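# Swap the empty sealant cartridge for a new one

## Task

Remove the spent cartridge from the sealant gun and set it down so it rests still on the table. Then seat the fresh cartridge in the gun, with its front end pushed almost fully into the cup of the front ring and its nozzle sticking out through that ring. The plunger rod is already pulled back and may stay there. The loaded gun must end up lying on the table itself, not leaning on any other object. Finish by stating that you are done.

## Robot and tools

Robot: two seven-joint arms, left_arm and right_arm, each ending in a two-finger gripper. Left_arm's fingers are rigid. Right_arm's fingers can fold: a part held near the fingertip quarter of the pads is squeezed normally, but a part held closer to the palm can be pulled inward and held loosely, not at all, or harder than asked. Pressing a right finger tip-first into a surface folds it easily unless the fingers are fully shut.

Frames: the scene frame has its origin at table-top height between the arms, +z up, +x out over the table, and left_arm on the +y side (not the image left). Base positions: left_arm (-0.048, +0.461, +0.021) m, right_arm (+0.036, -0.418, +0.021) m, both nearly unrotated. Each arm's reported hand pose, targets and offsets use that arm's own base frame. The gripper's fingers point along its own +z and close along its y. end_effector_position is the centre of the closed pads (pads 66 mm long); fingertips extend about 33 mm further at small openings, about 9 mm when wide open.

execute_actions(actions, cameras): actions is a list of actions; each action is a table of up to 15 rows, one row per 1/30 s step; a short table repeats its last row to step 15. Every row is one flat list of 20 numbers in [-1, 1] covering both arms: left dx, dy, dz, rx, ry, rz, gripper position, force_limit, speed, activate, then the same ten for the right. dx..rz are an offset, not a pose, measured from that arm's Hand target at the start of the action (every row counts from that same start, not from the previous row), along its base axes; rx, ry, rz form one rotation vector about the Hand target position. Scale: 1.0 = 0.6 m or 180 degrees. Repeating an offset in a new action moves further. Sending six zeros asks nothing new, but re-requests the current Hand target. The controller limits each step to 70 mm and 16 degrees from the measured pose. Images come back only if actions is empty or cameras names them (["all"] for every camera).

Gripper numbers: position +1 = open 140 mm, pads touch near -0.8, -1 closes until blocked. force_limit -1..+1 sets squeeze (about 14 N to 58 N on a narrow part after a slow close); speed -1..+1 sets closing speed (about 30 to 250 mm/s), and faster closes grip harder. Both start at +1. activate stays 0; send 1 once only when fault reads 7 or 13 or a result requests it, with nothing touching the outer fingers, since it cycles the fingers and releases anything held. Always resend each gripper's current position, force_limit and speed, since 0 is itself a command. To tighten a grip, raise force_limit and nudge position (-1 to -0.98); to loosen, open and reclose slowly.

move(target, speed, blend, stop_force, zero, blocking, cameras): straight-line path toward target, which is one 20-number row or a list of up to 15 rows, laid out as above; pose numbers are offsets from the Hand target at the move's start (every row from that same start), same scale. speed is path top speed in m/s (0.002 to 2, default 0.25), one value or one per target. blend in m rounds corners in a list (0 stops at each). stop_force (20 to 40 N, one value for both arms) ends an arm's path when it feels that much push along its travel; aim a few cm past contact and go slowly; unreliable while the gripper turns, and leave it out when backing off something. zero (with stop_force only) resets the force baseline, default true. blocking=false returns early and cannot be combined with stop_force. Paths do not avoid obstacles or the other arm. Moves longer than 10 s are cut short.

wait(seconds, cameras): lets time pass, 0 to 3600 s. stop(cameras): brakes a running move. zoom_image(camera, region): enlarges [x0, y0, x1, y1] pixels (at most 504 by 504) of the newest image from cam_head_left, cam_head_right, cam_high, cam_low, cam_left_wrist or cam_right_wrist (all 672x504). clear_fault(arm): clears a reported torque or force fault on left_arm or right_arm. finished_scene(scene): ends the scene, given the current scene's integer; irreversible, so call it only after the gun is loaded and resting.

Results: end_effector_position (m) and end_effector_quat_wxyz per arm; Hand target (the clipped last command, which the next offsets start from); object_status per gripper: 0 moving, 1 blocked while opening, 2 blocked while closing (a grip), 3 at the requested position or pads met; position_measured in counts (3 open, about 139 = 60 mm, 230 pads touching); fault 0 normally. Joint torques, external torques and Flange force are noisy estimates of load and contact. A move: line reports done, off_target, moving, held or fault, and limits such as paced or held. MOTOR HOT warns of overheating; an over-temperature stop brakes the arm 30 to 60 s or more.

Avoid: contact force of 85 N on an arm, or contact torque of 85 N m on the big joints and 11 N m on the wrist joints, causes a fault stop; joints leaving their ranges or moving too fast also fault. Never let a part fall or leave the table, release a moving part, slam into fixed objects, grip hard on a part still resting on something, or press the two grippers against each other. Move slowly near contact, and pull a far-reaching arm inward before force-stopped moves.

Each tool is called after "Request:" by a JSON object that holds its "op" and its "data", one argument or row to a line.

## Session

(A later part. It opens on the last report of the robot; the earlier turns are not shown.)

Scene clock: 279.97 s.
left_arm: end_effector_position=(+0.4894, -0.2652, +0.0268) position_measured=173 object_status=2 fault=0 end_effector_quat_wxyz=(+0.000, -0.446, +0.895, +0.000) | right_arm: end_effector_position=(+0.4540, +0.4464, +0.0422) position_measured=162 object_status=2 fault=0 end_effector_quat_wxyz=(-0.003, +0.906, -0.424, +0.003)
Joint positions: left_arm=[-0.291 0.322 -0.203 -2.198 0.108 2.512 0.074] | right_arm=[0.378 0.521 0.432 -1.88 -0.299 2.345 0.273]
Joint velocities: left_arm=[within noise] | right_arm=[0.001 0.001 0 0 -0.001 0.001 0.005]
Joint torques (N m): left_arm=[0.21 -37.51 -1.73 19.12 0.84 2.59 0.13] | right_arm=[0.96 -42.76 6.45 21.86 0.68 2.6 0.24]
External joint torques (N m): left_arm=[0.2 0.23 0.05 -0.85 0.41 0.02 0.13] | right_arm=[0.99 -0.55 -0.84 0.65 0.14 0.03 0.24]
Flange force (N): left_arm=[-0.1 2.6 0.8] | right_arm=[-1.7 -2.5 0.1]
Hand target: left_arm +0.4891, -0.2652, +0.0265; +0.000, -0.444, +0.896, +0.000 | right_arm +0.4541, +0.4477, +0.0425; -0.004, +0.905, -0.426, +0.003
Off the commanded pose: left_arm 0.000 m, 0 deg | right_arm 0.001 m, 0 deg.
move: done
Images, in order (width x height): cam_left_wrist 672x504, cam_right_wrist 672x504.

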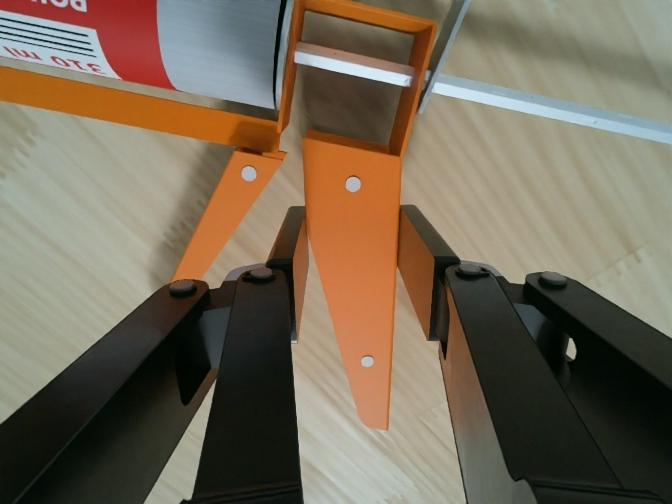

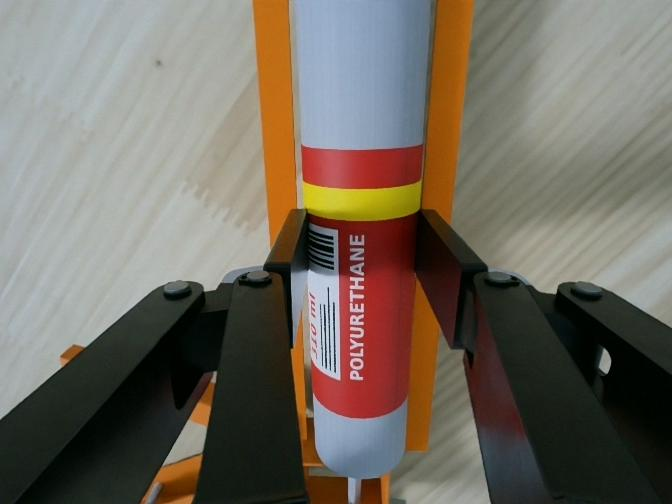

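Request:
{"op": "move", "data": {
  "target": [
    [0,0,0,0,0,0,-1,-0.3,-1,0,-0.002,0.0025,0,0,0,0,-1,-1,-1,0],
    [0,0,0,0,0,0,-1,-0.3,-1,0,0.0046,-0.0055,0.0237,0.034,0.0286,0,-1,-1,-1,0],
    [0,0,0,0,0,0,-1,-0.3,-1,0,0.0135,-0.016,0.0457,0.068,0.0572,0,-1,-1,-1,0]
  ],
  "speed": 0.05,
  "blend": 0.004,
  "cameras": ["cam_right_wrist","cam_left_wrist","cam_low"]
}}

Request:
{"op": "zoom_image", "data": {
  "camera": "cam_low",
  "region": [260, 250, 440, 370]
}}

Scene clock: 308.47 s.
left_arm: end_effector_position=(+0.4894, -0.2652, +0.0268) position_measured=173 object_status=2 fault=0 end_effector_quat_wxyz=(+0.000, -0.446, +0.895, +0.000) | right_arm: end_effector_position=(+0.4619, +0.4377, +0.0694) position_measured=162 object_status=2 fault=0 end_effector_quat_wxyz=(-0.061, +0.895, -0.424, -0.123)
Joint positions: left_arm=[-0.291 0.322 -0.203 -2.198 0.108 2.512 0.074] | right_arm=[0.027 0.556 0.689 -1.883 -0.092 2.32 0.017]
Joint velocities: left_arm=[within noise] | right_arm=[0 0.001 -0.001 0 0.001 0 -0.005]
Joint torques (N m): left_arm=[0.28 -37.53 -1.74 19.06 0.85 2.48 0.12] | right_arm=[-0.19 -38.83 11.21 21.61 0.69 2.22 -0.18]
External joint torques (N m): left_arm=[0.32 0.31 0.09 -0.95 0.41 -0.09 0.12] | right_arm=[-0.03 -0.19 -0.24 0.66 0.13 -0.3 -0.17]
Flange force (N): left_arm=[-0.2 2.7 0.7] | right_arm=[0.4 -2.8 -1.2]
Hand target: left_arm +0.4891, -0.2652, +0.0265; +0.000, -0.444, +0.896, +0.000 | right_arm +0.4622, +0.4381, +0.0699; -0.062, +0.896, -0.422, -0.123
Off the commanded pose: left_arm 0.000 m, 0 deg | right_arm 0.001 m, 0 deg.
move: done; blend cut to 0.001 m at target 1
Images, in order (width x height): cam_low 672x504, cam_left_wrist 672x504, cam_right_wrist 672x504.

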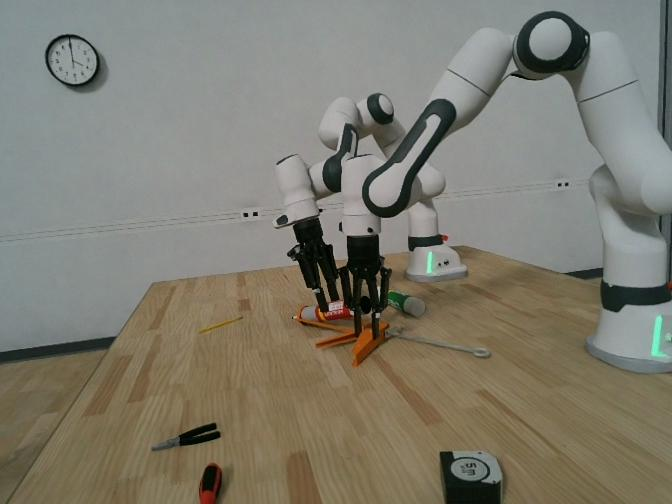

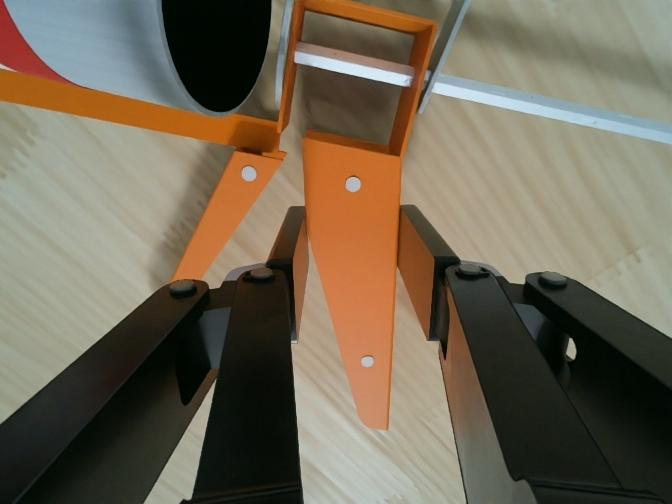

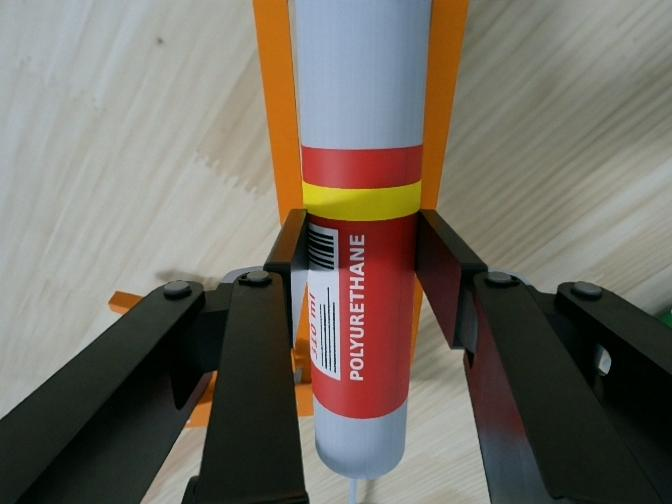

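Scaled by 2.800 from the camera's image (finer frame: 960x720).

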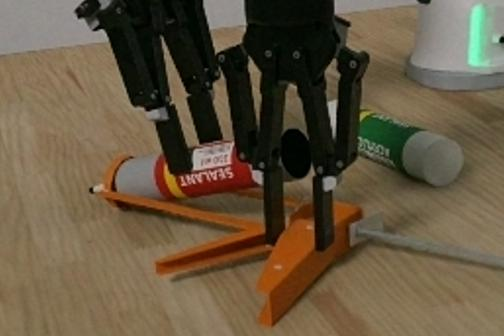

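Request:
{"op": "move", "data": {
  "target": [
    [0,0,0,0,0,0,0.11,-0.3,-1,0,0,0,0,0,0,0,-1,-1,-1,0],
    [0,0,0.12,0,0,0,0.11,-0.3,-1,0,0,0,0,0,0,0,-1,-1,-1,0],
    [0,0.3,0.2,0,0,0,0.11,-0.3,-1,0,0,0,0,0,0,0,-1,-1,-1,0],
    [0,0.3,0.2,0,0,0,0.11,-0.3,-1,0,-0.081,0.096,0.037,0,0,0,-1,-1,-1,0]
  ],
  "speed": [0.2,0.2,0.25,0.08],
  "cameras": ["cam_right_wrist","cam_left_wrist","cam_low","cam_high"]
}}

Request:
{"op": "zoom_image", "data": {
  "camera": "cam_low",
  "region": [260, 250, 440, 370]
}}

Scene clock: 325.17 s.
left_arm: end_effector_position=(+0.4901, -0.0851, +0.1466) position_measured=115 object_status=3 fault=0 end_effector_quat_wxyz=(+0.001, -0.445, +0.895, +0.000) | right_arm: end_effector_position=(+0.4129, +0.4948, +0.0900) position_measured=162 object_status=2 fault=0 end_effector_quat_wxyz=(-0.061, +0.897, -0.419, -0.124)
Joint positions: left_arm=[-0.099 -0.058 -0.074 -2.34 -0.002 2.284 0.477] | right_arm=[0.135 0.522 0.701 -1.882 -0.07 2.319 0.113]
Joint velocities: left_arm=[within noise] | right_arm=[0 0 0 0 0.001 0 0.004]
Joint torques (N m): left_arm=[0.12 -28.61 -0.07 21.55 0.12 2.28 0.13] | right_arm=[0.74 -39.41 9.87 22.15 1.12 2.28 0.28]
External joint torques (N m): left_arm=[0.21 -0.17 -0.05 -1.12 -0.44 -0.25 0.13] | right_arm=[0.75 -1.43 -1.2 0.7 0.55 -0.29 0.29]
Flange force (N): left_arm=[1.6 3.9 0.2] | right_arm=[-1.6 -1.8 -1.8]
Hand target: left_arm +0.4891, -0.0852, +0.1465; +0.000, -0.444, +0.896, +0.000 | right_arm +0.4136, +0.4957, +0.0921; -0.062, +0.896, -0.422, -0.123
Off the commanded pose: left_arm 0.001 m, 0 deg | right_arm 0.002 m, 0 deg.
move: done
Images, in order (width x height): cam_high 672x504, cam_low 672x504, cam_left_wrist 672x504, cam_right_wrist 672x504.

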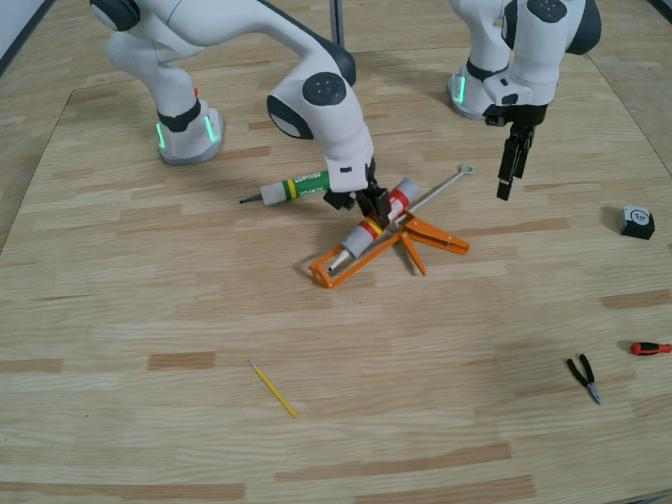

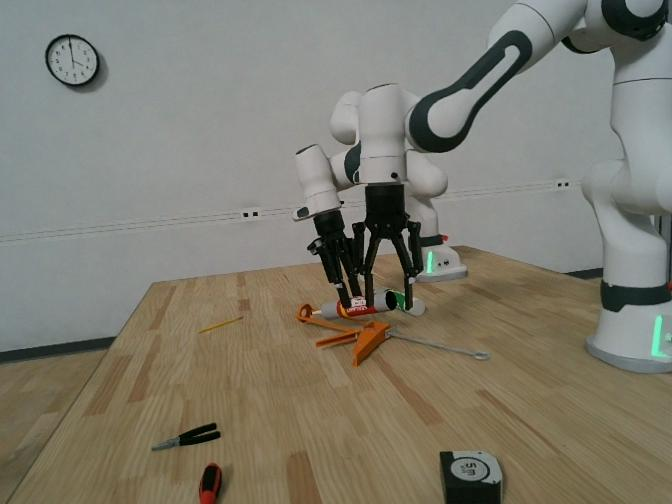

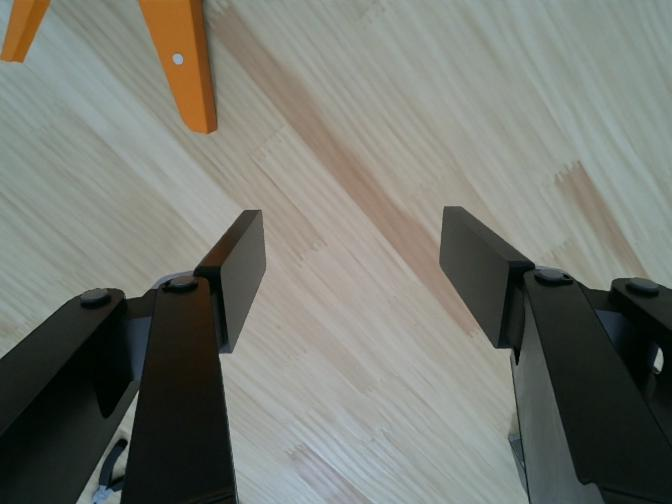

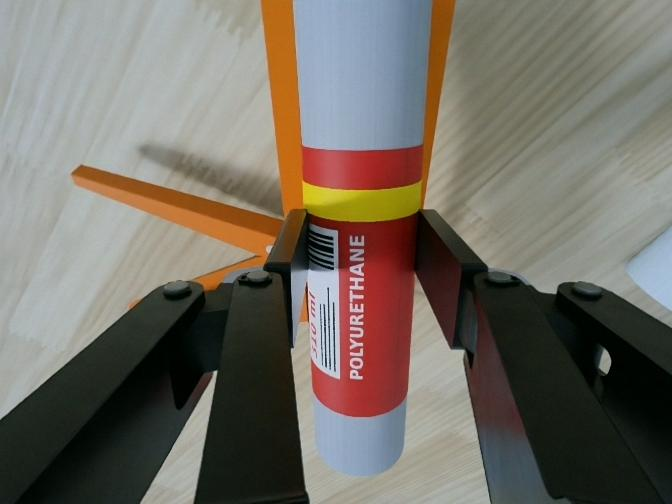

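Scaled by 2.800 from the camera's image (finer frame: 960x720).

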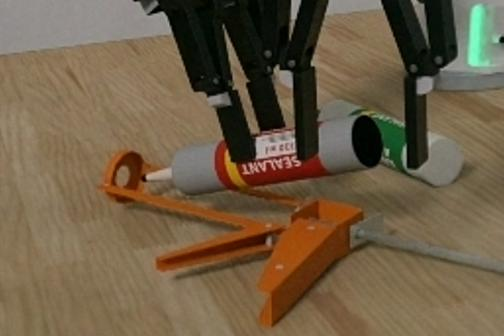

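Request:
{"op": "move", "data": {
  "target": [
    [0,0,0,0,0,0,0.11,-0.3,-1,0,0,0,0.18,0,0,0,-1,-1,-1,0],
    [0,0,0,0,0,0,0.11,-0.3,-1,0,0.249,-0.541,0.1,-0.068,-0.0572,0,-1,-1,-1,0],
    [0,0,0,0,0,0,0.11,-0.3,-1,0,0.249,-0.541,-0.0815,-0.068,-0.0572,0,-1,-1,-1,0],
    [0,0,0,0,0,0,0.11,-0.3,-1,0,0.249,-0.541,-0.0822,-0.068,-0.0572,0,0.35,-1,-1,0],
    [0,0,0,0,0,0,0.11,-0.3,-1,0,0.249,-0.541,0.2,-0.068,-0.0572,0,0.35,-1,-1,0]
  ],
  "speed": [0.2,0.3,0.15,0.1,0.25],
  "blend": [0.03,0.02,0,0,0],
  "cameras": ["cam_right_wrist","cam_high"]
}}

Scene clock: 342.53 s.
left_arm: end_effector_position=(+0.4901, -0.0851, +0.1466) position_measured=115 object_status=3 fault=0 end_effector_quat_wxyz=(+0.001, -0.445, +0.895, +0.000) | right_arm: end_effector_position=(+0.5634, +0.1707, +0.2124) position_measured=85 object_status=3 fault=0 end_effector_quat_wxyz=(-0.003, +0.904, -0.428, +0.005)
Joint positions: left_arm=[-0.099 -0.058 -0.074 -2.34 -0.002 2.284 0.477] | right_arm=[-0.305 0.145 0.627 -1.94 -0.099 2.067 -0.324]
Joint velocities: left_arm=[within noise] | right_arm=[0.001 0.001 0 -0.001 0.001 -0.002 -0.007]
Joint torques (N m): left_arm=[0.1 -28.57 -0.07 21.57 0.12 2.29 0.16] | right_arm=[0.17 -29.95 2.39 24.57 1.2 2.27 -0.09]
External joint torques (N m): left_arm=[0.17 -0.24 -0.08 -1.03 -0.44 -0.23 0.16] | right_arm=[0.12 0.31 -0.52 0.34 0.53 -0.36 -0.09]
Flange force (N): left_arm=[1.6 3.8 0.0] | right_arm=[1.1 -1.4 -1.4]
Hand target: left_arm +0.4891, -0.0852, +0.1465; +0.000, -0.444, +0.896, +0.000 | right_arm +0.5630, +0.1711, +0.2121; -0.004, +0.905, -0.426, +0.003
Off the commanded pose: left_arm 0.001 m, 0 deg | right_arm 0.001 m, 0 deg.
move: done
Images, in order (width x height): cam_high 672x504, cam_right_wrist 672x504.

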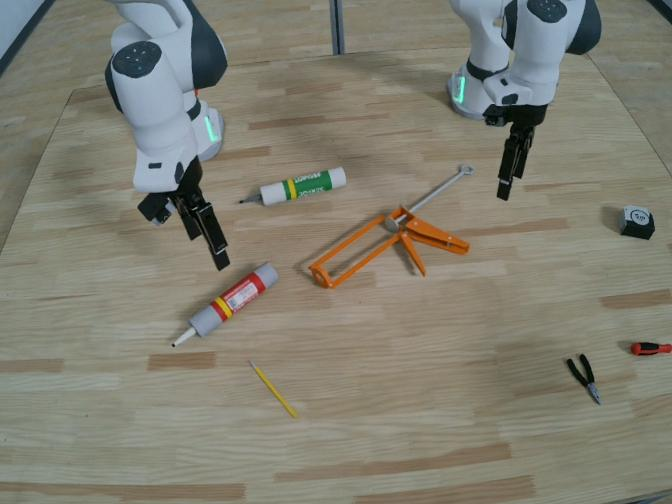

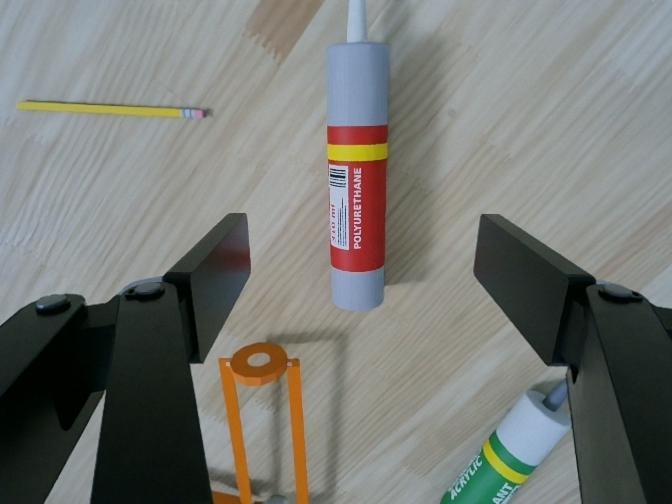

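Request:
{"op": "move", "data": {
  "target": [0,0,0,0,0,0,0.11,-0.3,-1,0,-0.592,0.255,-0.12,0,0,-0.123,0.35,-1,0,0],
  "speed": 0.35,
  "cameras": ["cam_right_wrist"]
}}

Scene clock: 359.07 s.
left_arm: end_effector_position=(+0.4901, -0.0851, +0.1466) position_measured=115 object_status=3 fault=0 end_effector_quat_wxyz=(+0.001, -0.445, +0.895, +0.000) | right_arm: end_effector_position=(+0.2081, +0.3243, +0.1401) position_measured=85 object_status=3 fault=0 end_effector_quat_wxyz=(-0.003, +0.809, -0.588, +0.004)
Joint positions: left_arm=[-0.099 -0.058 -0.074 -2.34 -0.002 2.284 0.477] | right_arm=[0.057 -0.645 0.96 -2.664 0.626 2.164 0.214]
Joint velocities: left_arm=[within noise] | right_arm=[0 0 -0.001 0 0.001 0 0.007]
Joint torques (N m): left_arm=[0.16 -28.59 -0.02 21.54 0.12 2.28 0.21] | right_arm=[-0.11 -1.47 -11.92 20.13 1.15 2.24 0.26]
External joint torques (N m): left_arm=[0.22 -0.26 -0.04 -1.04 -0.44 -0.24 0.21] | right_arm=[-0.09 -0.09 0.47 0.17 0.54 -0.33 0.26]
Flange force (N): left_arm=[1.4 4.0 0.0] | right_arm=[-1.8 0.4 0.0]
Hand target: left_arm +0.4891, -0.0852, +0.1465; +0.000, -0.444, +0.896, +0.000 | right_arm +0.2078, +0.3241, +0.1401; -0.003, +0.806, -0.592, +0.004
Off the commanded pose: left_arm 0.001 m, 0 deg | right_arm 0.000 m, 0 deg.
move: done

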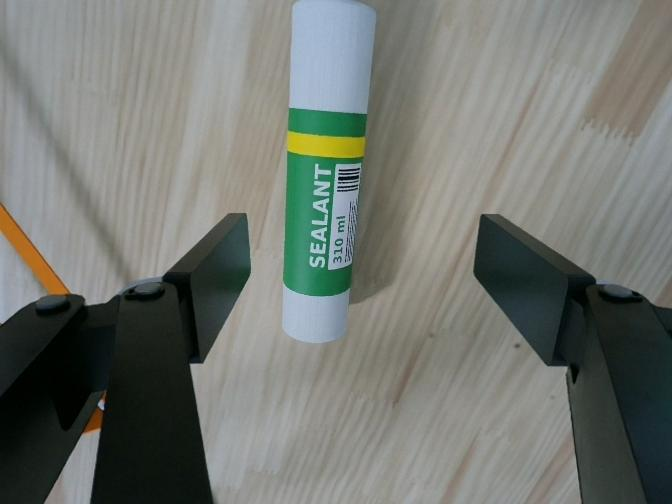

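Request:
{"op": "move", "data": {
  "target": [
    [0,-0.15,-0.05,0,0,0,0.11,-0.3,-1,0,0.0423,-0.0233,-0.05,0,0,-0.02,0.35,-1,0,0],
    [0,-0.3,-0.08,0,0,0,0.11,-0.3,-1,0,0.0423,-0.0233,-0.17,0,0,-0.02,0.35,-1,0,0],
    [0,-0.3,-0.08,0,0,0,0.11,-0.3,-1,0,0.0423,-0.0233,-0.1705,0,0,-0.02,-1,-0.3,-1,0]
  ],
  "speed": 0.2,
  "blend": [0.02,0,0],
  "cameras": ["cam_right_wrist","cam_left_wrist"]
}}

Scene clock: 380.13 s.
left_arm: end_effector_position=(+0.4891, -0.2652, +0.0988) position_measured=115 object_status=3 fault=0 end_effector_quat_wxyz=(+0.000, -0.443, +0.896, -0.001) | right_arm: end_effector_position=(+0.2326, +0.3088, +0.0374) position_measured=160 object_status=0 fault=0 end_effector_quat_wxyz=(-0.001, +0.789, -0.615, +0.004)
Joint positions: left_arm=[-0.301 0.182 -0.198 -2.174 0.05 2.353 0.121] | right_arm=[-0.269 -0.348 1.313 -2.738 0.621 2.557 0.244]
Joint torques (N m): left_arm=[0.15 -34.68 -1.1 21.79 0.99 2.32 -0.19] | right_arm=[-0.04 0.65 -7.46 17.38 0.77 2.86 0.2]
External joint torques (N m): left_arm=[0.26 0.7 -0.01 -0.11 0.46 -0.24 -0.19] | right_arm=[-0.05 1.27 0.46 0.37 0.35 0.29 0.2]
Flange force (N): left_arm=[-0.1 -2.0 1.0] | right_arm=[0.0 0.0 0.0]
Hand target: left_arm +0.4891, -0.2652, +0.0985; +0.000, -0.444, +0.896, +0.000 | right_arm +0.2332, +0.3101, +0.0378; -0.003, +0.787, -0.617, +0.004
Off the commanded pose: left_arm 0.000 m, 0 deg | right_arm 0.001 m, 0 deg.
move: done
Images, in order (width x height): cam_left_wrist 672x504, cam_right_wrist 672x504.

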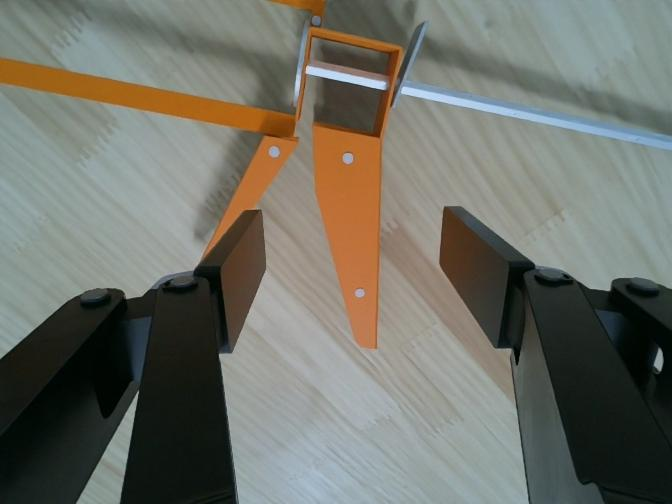

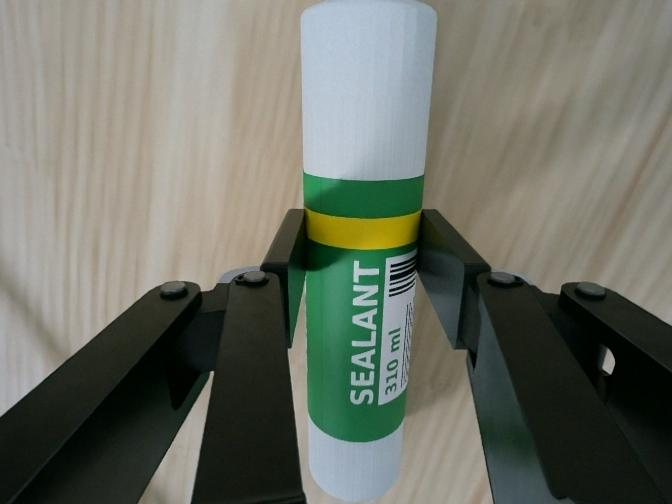

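Request:
{"op": "move", "data": {
  "target": [
    [0,0.15,0.05,0,0,0,0.11,-0.3,-1,0,0,0,0.22,0,0,0,-1,-0.3,-1,0],
    [0,0.3,0.08,0,0,0,0.11,-0.3,-1,0,0.288,0.325,0.25,0.0798,0.0409,0.1424,-1,-0.3,-1,0],
    [0,0.3,0.08,0,0,0,0.11,-0.3,-1,0,0.288,0.325,0.179,0.0798,0.0409,0.1424,-1,-0.3,-1,0]
  ],
  "speed": 0.2,
  "blend": [0.02,0.02,0],
  "cameras": ["cam_right_wrist","cam_left_wrist","cam_low","cam_high"]
}}

Request:
{"op": "zoom_image", "data": {
  "camera": "cam_low",
  "region": [260, 230, 440, 370]
}}

Scene clock: 406.30 s.
left_arm: end_effector_position=(+0.4900, -0.0857, +0.1464) position_measured=115 object_status=3 fault=0 end_effector_quat_wxyz=(+0.001, -0.446, +0.895, +0.001) | right_arm: end_effector_position=(+0.4043, +0.5043, +0.1440) position_measured=231 object_status=3 fault=0 end_effector_quat_wxyz=(-0.060, +0.897, -0.420, -0.126)
Joint positions: left_arm=[-0.126 -0.057 -0.048 -2.34 0 2.284 0.473] | right_arm=[-0.004 0.508 0.893 -1.839 -0.139 2.208 0.201]
Joint velocities: left_arm=[0 0 0 0 0 0 0.007] | right_arm=[0 0.001 0 0.001 0.001 0.001 0.004]
Joint torques (N m): left_arm=[0.13 -29.02 0.25 21.4 0.13 2.27 0.21] | right_arm=[0.71 -34.48 11.52 22.36 0.39 2.88 0.18]
External joint torques (N m): left_arm=[0.17 -0.65 0.25 -1.15 -0.43 -0.24 0.21] | right_arm=[0.57 -0.48 -1.46 0.52 -0.35 0.27 0.19]
Flange force (N): left_arm=[1.9 5.4 -0.5] | right_arm=[-1.1 -5.1 2.0]
Hand target: left_arm +0.4891, -0.0852, +0.1465; +0.000, -0.444, +0.896, +0.000 | right_arm +0.4060, +0.5051, +0.1452; -0.062, +0.896, -0.422, -0.124
Off the commanded pose: left_arm 0.001 m, 0 deg | right_arm 0.002 m, 0 deg.
move: done
Images, in order (width x height): cam_high 672x504, cam_low 672x504, cam_left_wrist 672x504, cam_right_wrist 672x504.

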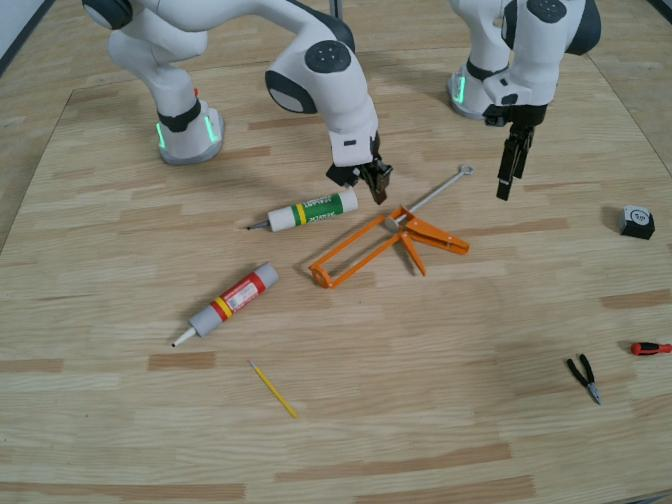

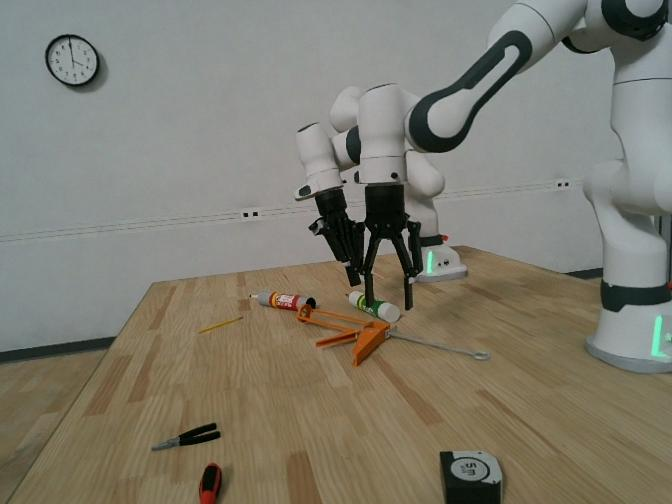

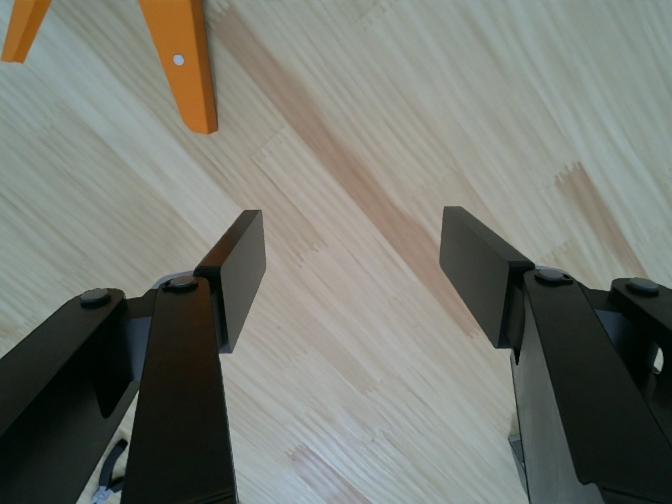

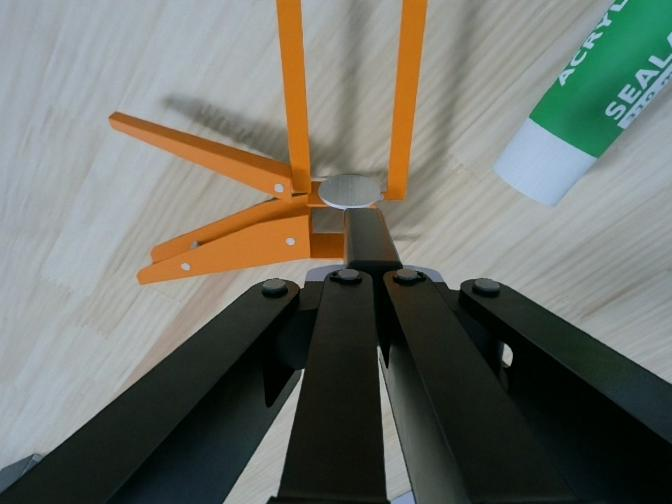

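Scaled by 2.800 from the camera's image (finer frame: 960x720).

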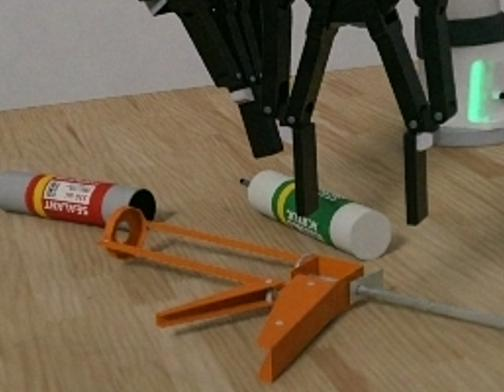

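Request:
{"op": "move", "data": {
  "target": [0,0,0,0,0,0,0.11,-0.3,-1,0,-0.155,-0.275,0,-0.0798,-0.0409,-0.1424,0.35,0,0,0],
  "cameras": ["cam_right_wrist"]
}}

Scene clock: 417.13 s.
left_arm: end_effector_position=(+0.4900, -0.0857, +0.1464) position_measured=115 object_status=3 fault=0 end_effector_quat_wxyz=(+0.001, -0.445, +0.896, +0.001) | right_arm: end_effector_position=(+0.3136, +0.3406, +0.1453) position_measured=85 object_status=3 fault=0 end_effector_quat_wxyz=(-0.003, +0.790, -0.614, +0.004)
Joint positions: left_arm=[-0.126 -0.057 -0.048 -2.34 0 2.284 0.475] | right_arm=[-0.097 -0.258 0.919 -2.453 0.262 2.284 0.384]
Joint velocities: left_arm=[within noise] | right_arm=[0 -0.001 -0.001 -0.001 0.002 0.001 0.005]
Joint torques (N m): left_arm=[0.1 -28.99 0.18 21.38 0.11 2.27 0.17] | right_arm=[0.29 -11.44 -6.07 21.82 1.11 2.41 0.19]
External joint torques (N m): left_arm=[0.11 -0.56 0.15 -1.25 -0.45 -0.25 0.17] | right_arm=[0.38 -0.44 -0.13 -0.28 0.55 -0.14 0.19]
Flange force (N): left_arm=[2.1 5.4 -0.3] | right_arm=[2.0 4.9 -2.2]
Hand target: left_arm +0.4891, -0.0852, +0.1465; +0.000, -0.444, +0.896, +0.000 | right_arm +0.3130, +0.3401, +0.1452; -0.003, +0.787, -0.617, +0.004
Off the commanded pose: left_arm 0.001 m, 0 deg | right_arm 0.001 m, 0 deg.
move: done

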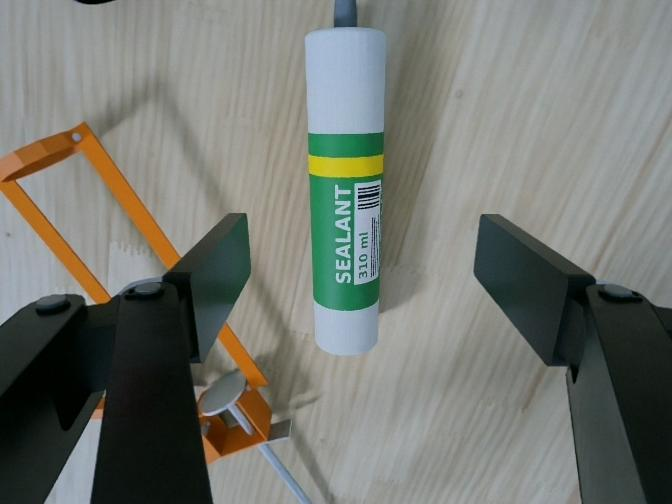

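Request:
{"op": "move", "data": {
  "target": [
    [0,0,0,0,0,0,0.11,-0.3,-1,0,0.005,0.002,-0.182,0,0,0,0.35,0,-1,0],
    [0,0,0,0,0,0,0.11,-0.3,-1,0,0.005,0.002,-0.1825,0,0,0,-1,0.1,-1,0]
  ],
  "speed": 0.2
}}

Request:
{"op": "wait", "data": {
  "seconds": 0.5
}}

Request:
{"op": "move", "data": {
  "target": [0,0,0,0,0,0,0.11,-0.3,-1,0,0,0,0.1,0,0,0,-1,0.1,-1,0],
  "speed": 0.1,
  "cameras": ["cam_right_wrist","cam_low"]
}}

Request:
{"op": "zoom_image", "data": {
  "camera": "cam_low",
  "region": [260, 230, 440, 370]
}}

Scene clock: 431.17 s.
left_arm: end_effector_position=(+0.4900, -0.0857, +0.1464) position_measured=115 object_status=3 fault=0 end_effector_quat_wxyz=(+0.001, -0.445, +0.896, +0.001) | right_arm: end_effector_position=(+0.3162, +0.3412, +0.0362) position_measured=161 object_status=0 fault=0 end_effector_quat_wxyz=(-0.003, +0.788, -0.616, +0.004)
Joint positions: left_arm=[-0.126 -0.057 -0.048 -2.34 0 2.284 0.475] | right_arm=[-0.09 0.13 0.893 -2.52 -0.21 2.599 0.734]
Joint torques (N m): left_arm=[0.12 -28.94 0.14 21.38 0.13 2.27 0.17] | right_arm=[0.57 -17.27 1.87 18.12 0.04 2.51 0.2]
External joint torques (N m): left_arm=[0.15 -0.54 0.13 -1.25 -0.43 -0.26 0.17] | right_arm=[0.57 1.56 -1 -0.17 -0.36 0.01 0.2]
Flange force (N): left_arm=[2.1 5.3 -0.2] | right_arm=[-6.4 -7.9 12.7]
Hand target: left_arm +0.4891, -0.0852, +0.1465; +0.000, -0.444, +0.896, +0.000 | right_arm +0.3160, +0.3413, +0.0357; -0.003, +0.787, -0.617, +0.004
Off the commanded pose: left_arm 0.001 m, 0 deg | right_arm 0.001 m, 0 deg.
move: done

Scene clock: 431.67 s.
left_arm: end_effector_position=(+0.4900, -0.0857, +0.1464) position_measured=115 object_status=3 fault=0 end_effector_quat_wxyz=(+0.001, -0.445, +0.896, +0.001) | right_arm: end_effector_position=(+0.3162, +0.3412, +0.0362) position_measured=161 object_status=2 fault=0 end_effector_quat_wxyz=(-0.003, +0.788, -0.616, +0.004)
Joint positions: left_arm=[-0.126 -0.057 -0.048 -2.34 0 2.284 0.475] | right_arm=[-0.09 0.13 0.893 -2.52 -0.21 2.599 0.734]
Joint torques (N m): left_arm=[0.18 -28.98 0.12 21.35 0.12 2.28 0.21] | right_arm=[0.57 -17.29 1.89 18.12 0.03 2.52 0.21]
External joint torques (N m): left_arm=[0.21 -0.57 0.13 -1.3 -0.44 -0.26 0.21] | right_arm=[0.67 1.49 -0.87 -0.26 -0.37 0 0.21]
Flange force (N): left_arm=[2.1 5.6 -0.2] | right_arm=[-6.3 -7.3 12.4]
Hand target: left_arm +0.4891, -0.0852, +0.1465; +0.000, -0.444, +0.896, +0.000 | right_arm +0.3160, +0.3413, +0.0357; -0.003, +0.787, -0.617, +0.004
Tool commands: left_gripper/position=+0.11 left_gripper/force_limit=-0.3 left_gripper/speed=-1.0 left_gripper/activate=+0.0 right_gripper/position=-1.0 right_gripper/force_limit=+0.1 right_gripper/speed=-1.0 right_gripper/activate=+0.0
Off the commanded pose: left_arm 0.001 m, 0 deg | right_arm 0.001 m, 0 deg.
wait: 0.50 s; at rest by 0.17 s

Scene clock: 433.63 s.
left_arm: end_effector_position=(+0.4900, -0.0857, +0.1464) position_measured=115 object_status=3 fault=0 end_effector_quat_wxyz=(+0.001, -0.445, +0.896, +0.001) | right_arm: end_effector_position=(+0.3138, +0.3397, +0.0930) position_measured=161 object_status=2 fault=0 end_effector_quat_wxyz=(+0.001, +0.786, -0.618, +0.002)
Joint positions: left_arm=[-0.126 -0.057 -0.048 -2.34 0 2.284 0.475] | right_arm=[-0.088 -0.09 0.921 -2.498 0.103 2.44 0.514]
Joint velocities: left_arm=[within noise] | right_arm=[0 0.001 0 0 0 0.001 -0.007]
Joint torques (N m): left_arm=[0.16 -28.99 0.15 21.39 0.13 2.28 0.15] | right_arm=[0.73 -16.73 -3 22.83 1.1 2.76 -0.16]
External joint torques (N m): left_arm=[0.25 -0.64 0.21 -1.18 -0.43 -0.24 0.16] | right_arm=[0.83 -2.24 -0.87 2.02 0.62 0.24 -0.16]
Flange force (N): left_arm=[2.0 5.4 -0.4] | right_arm=[5.1 7.4 -12.4]
Hand target: left_arm +0.4891, -0.0852, +0.1465; +0.000, -0.444, +0.896, +0.000 | right_arm +0.3160, +0.3413, +0.0957; -0.003, +0.787, -0.617, +0.004
Off the commanded pose: left_arm 0.001 m, 0 deg | right_arm 0.004 m, 0 deg.
move: off_target (right_arm)
Images, in order (width x height): cam_low 672x504, cam_right_wrist 672x504.

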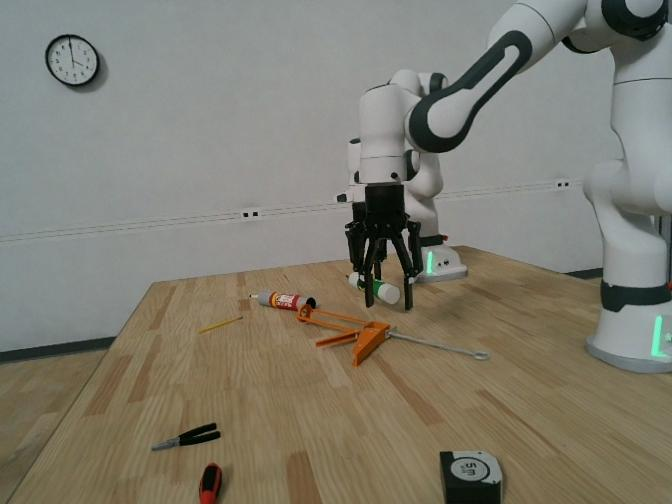

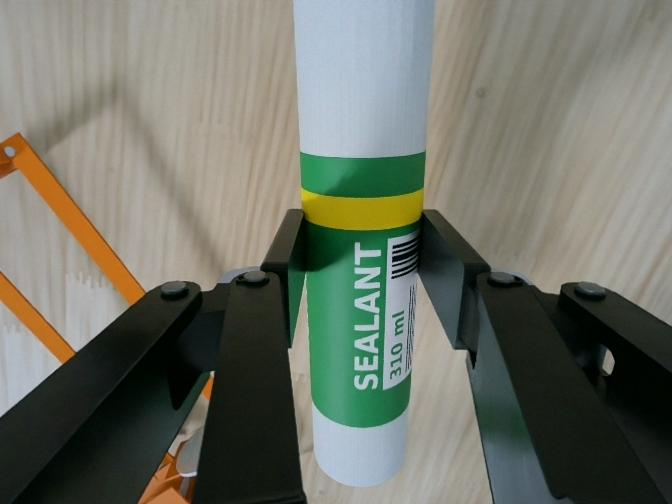

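Scaled by 2.800 from the camera's image (finer frame: 960x720).

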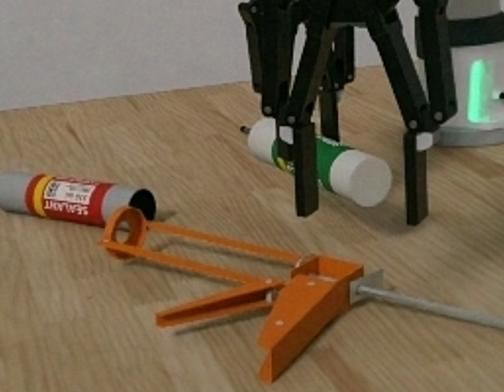

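Request:
{"op": "move", "data": {
  "target": [
    [0,0,0,0,0,0,0.11,-0.3,-1,0,0,0,0.12,0,0,0,-1,0.1,-1,0],
    [0,0,0,0,0,0,0.11,-0.3,-1,0,0.142,0.282,0.15,0.0798,0.0409,0.1424,-1,0.1,-1,0]
  ],
  "speed": 0.12,
  "blend": [0.02,0],
  "cameras": ["cam_right_wrist","cam_low"]
}}

Request:
{"op": "zoom_image", "data": {
  "camera": "cam_low",
  "region": [260, 230, 440, 370]
}}

Scene clock: 452.43 s.
left_arm: end_effector_position=(+0.4900, -0.0857, +0.1464) position_measured=115 object_status=3 fault=0 end_effector_quat_wxyz=(+0.001, -0.445, +0.896, +0.001) | right_arm: end_effector_position=(+0.3998, +0.5070, +0.1810) position_measured=161 object_status=2 fault=0 end_effector_quat_wxyz=(-0.057, +0.894, -0.426, -0.126)
Joint positions: left_arm=[-0.126 -0.057 -0.048 -2.34 0 2.284 0.475] | right_arm=[0.046 0.427 0.845 -1.801 -0.048 2.133 0.181]
Joint velocities: left_arm=[within noise] | right_arm=[0.001 -0.001 0 0 0 -0.002 -0.005]
Joint torques (N m): left_arm=[0.11 -28.97 0.16 21.41 0.12 2.28 0.18] | right_arm=[0.27 -35.73 11.27 26.07 0.86 2.83 -0.18]
External joint torques (N m): left_arm=[0.17 -0.65 0.19 -1.14 -0.44 -0.24 0.18] | right_arm=[0.23 -2.13 0.74 3.14 0.03 0.27 -0.17]
Flange force (N): left_arm=[2.0 5.3 -0.4] | right_arm=[-2.0 -5.5 -5.8]
Hand target: left_arm +0.4891, -0.0852, +0.1465; +0.000, -0.444, +0.896, +0.000 | right_arm +0.4012, +0.5105, +0.1857; -0.062, +0.896, -0.422, -0.124
Off the commanded pose: left_arm 0.001 m, 0 deg | right_arm 0.006 m, 1 deg.
move: off_target (right_arm)
Images, in order (width x height): cam_low 672x504, cam_right_wrist 672x504.

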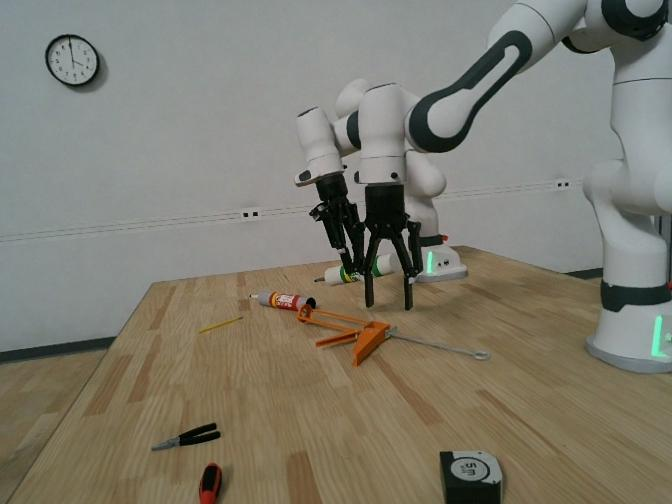

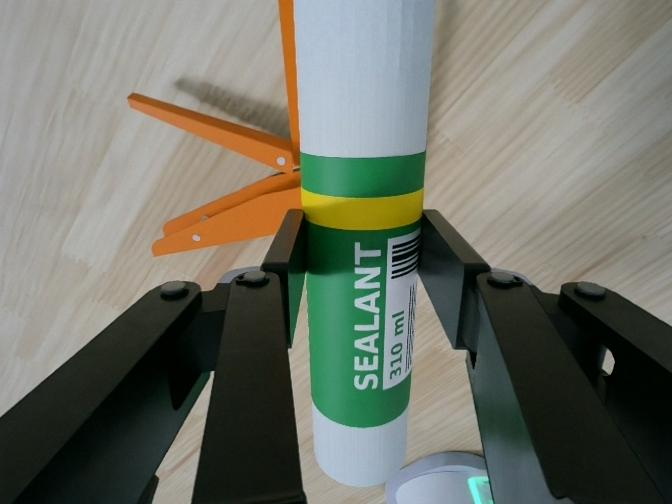

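Scaled by 2.800 from the camera's image (finer frame: 960x720).

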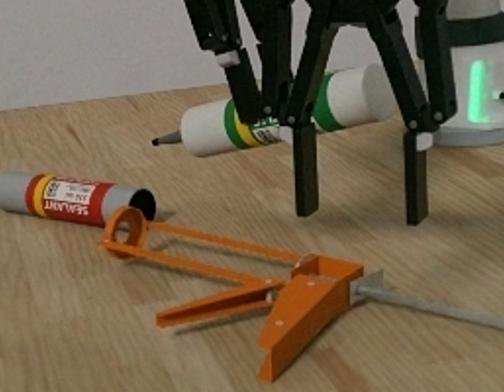

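Request:
{"op": "move", "data": {
  "target": [0,0,0,0,0,0,0.11,-0.3,-1,0,0.001,0.004,-0.1485,0,0,0,-1,0.1,-1,0],
  "speed": 0.1,
  "cameras": ["cam_right_wrist","cam_low","cam_high"]
}}

Request:
{"op": "zoom_image", "data": {
  "camera": "cam_low",
  "region": [260, 230, 440, 370]
}}

Request:
{"op": "zoom_image", "data": {
  "camera": "cam_high",
  "region": [260, 150, 480, 310]
}}

Scene clock: 463.03 s.
left_arm: end_effector_position=(+0.4900, -0.0857, +0.1464) position_measured=115 object_status=3 fault=0 end_effector_quat_wxyz=(+0.001, -0.445, +0.896, +0.001) | right_arm: end_effector_position=(+0.3985, +0.5090, +0.0918) position_measured=161 object_status=2 fault=0 end_effector_quat_wxyz=(-0.056, +0.897, -0.420, -0.127)
Joint positions: left_arm=[-0.126 -0.057 -0.048 -2.34 0 2.284 0.475] | right_arm=[0.11 0.555 0.769 -1.867 -0.131 2.303 0.187]
Joint velocities: left_arm=[within noise] | right_arm=[-0.001 0.001 -0.001 -0.001 0 0.004 0]
Joint torques (N m): left_arm=[0.12 -28.98 0.15 21.38 0.12 2.27 0.17] | right_arm=[0.78 -40.33 12.41 23.47 0.65 3.47 0.27]
External joint torques (N m): left_arm=[0.13 -0.54 0.13 -1.25 -0.44 -0.26 0.17] | right_arm=[0.74 -3.13 -0.15 2.44 0.04 0.9 0.27]
Flange force (N): left_arm=[2.1 5.3 -0.2] | right_arm=[-2.7 -2.3 -3.1]
Hand target: left_arm +0.4891, -0.0852, +0.1465; +0.000, -0.444, +0.896, +0.000 | right_arm +0.4018, +0.5129, +0.0966; -0.062, +0.896, -0.422, -0.124
Off the commanded pose: left_arm 0.001 m, 0 deg | right_arm 0.007 m, 1 deg.
move: off_target (right_arm)
Images, in order (width x height): cam_high 672x504, cam_low 672x504, cam_right_wrist 672x504.

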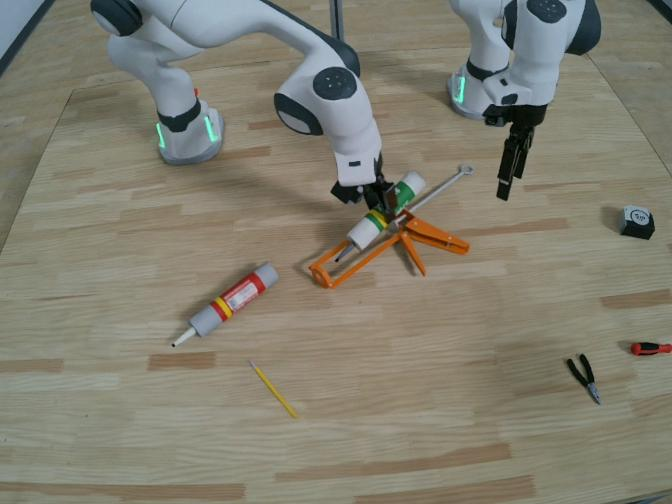

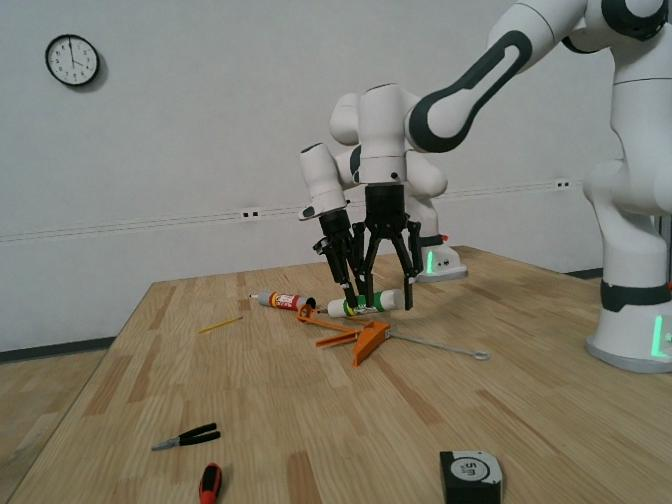

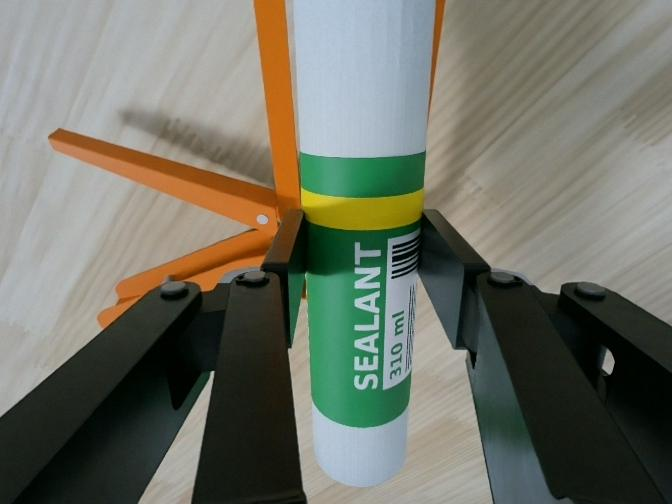

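Scaled by 2.800 from the camera's image (finer frame: 960x720).

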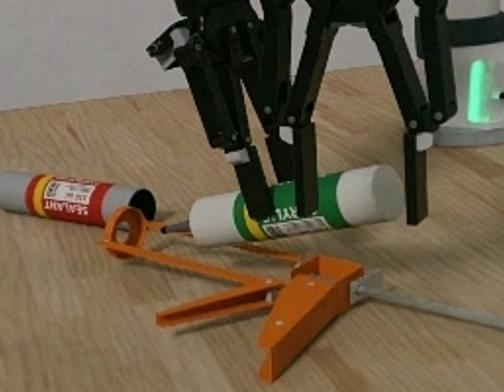

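Scaled by 2.291 from the camera's image (finer frame: 960x720).

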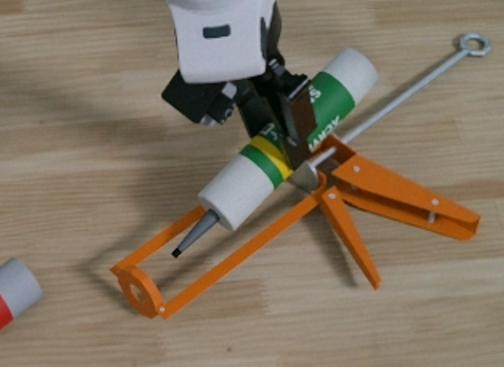

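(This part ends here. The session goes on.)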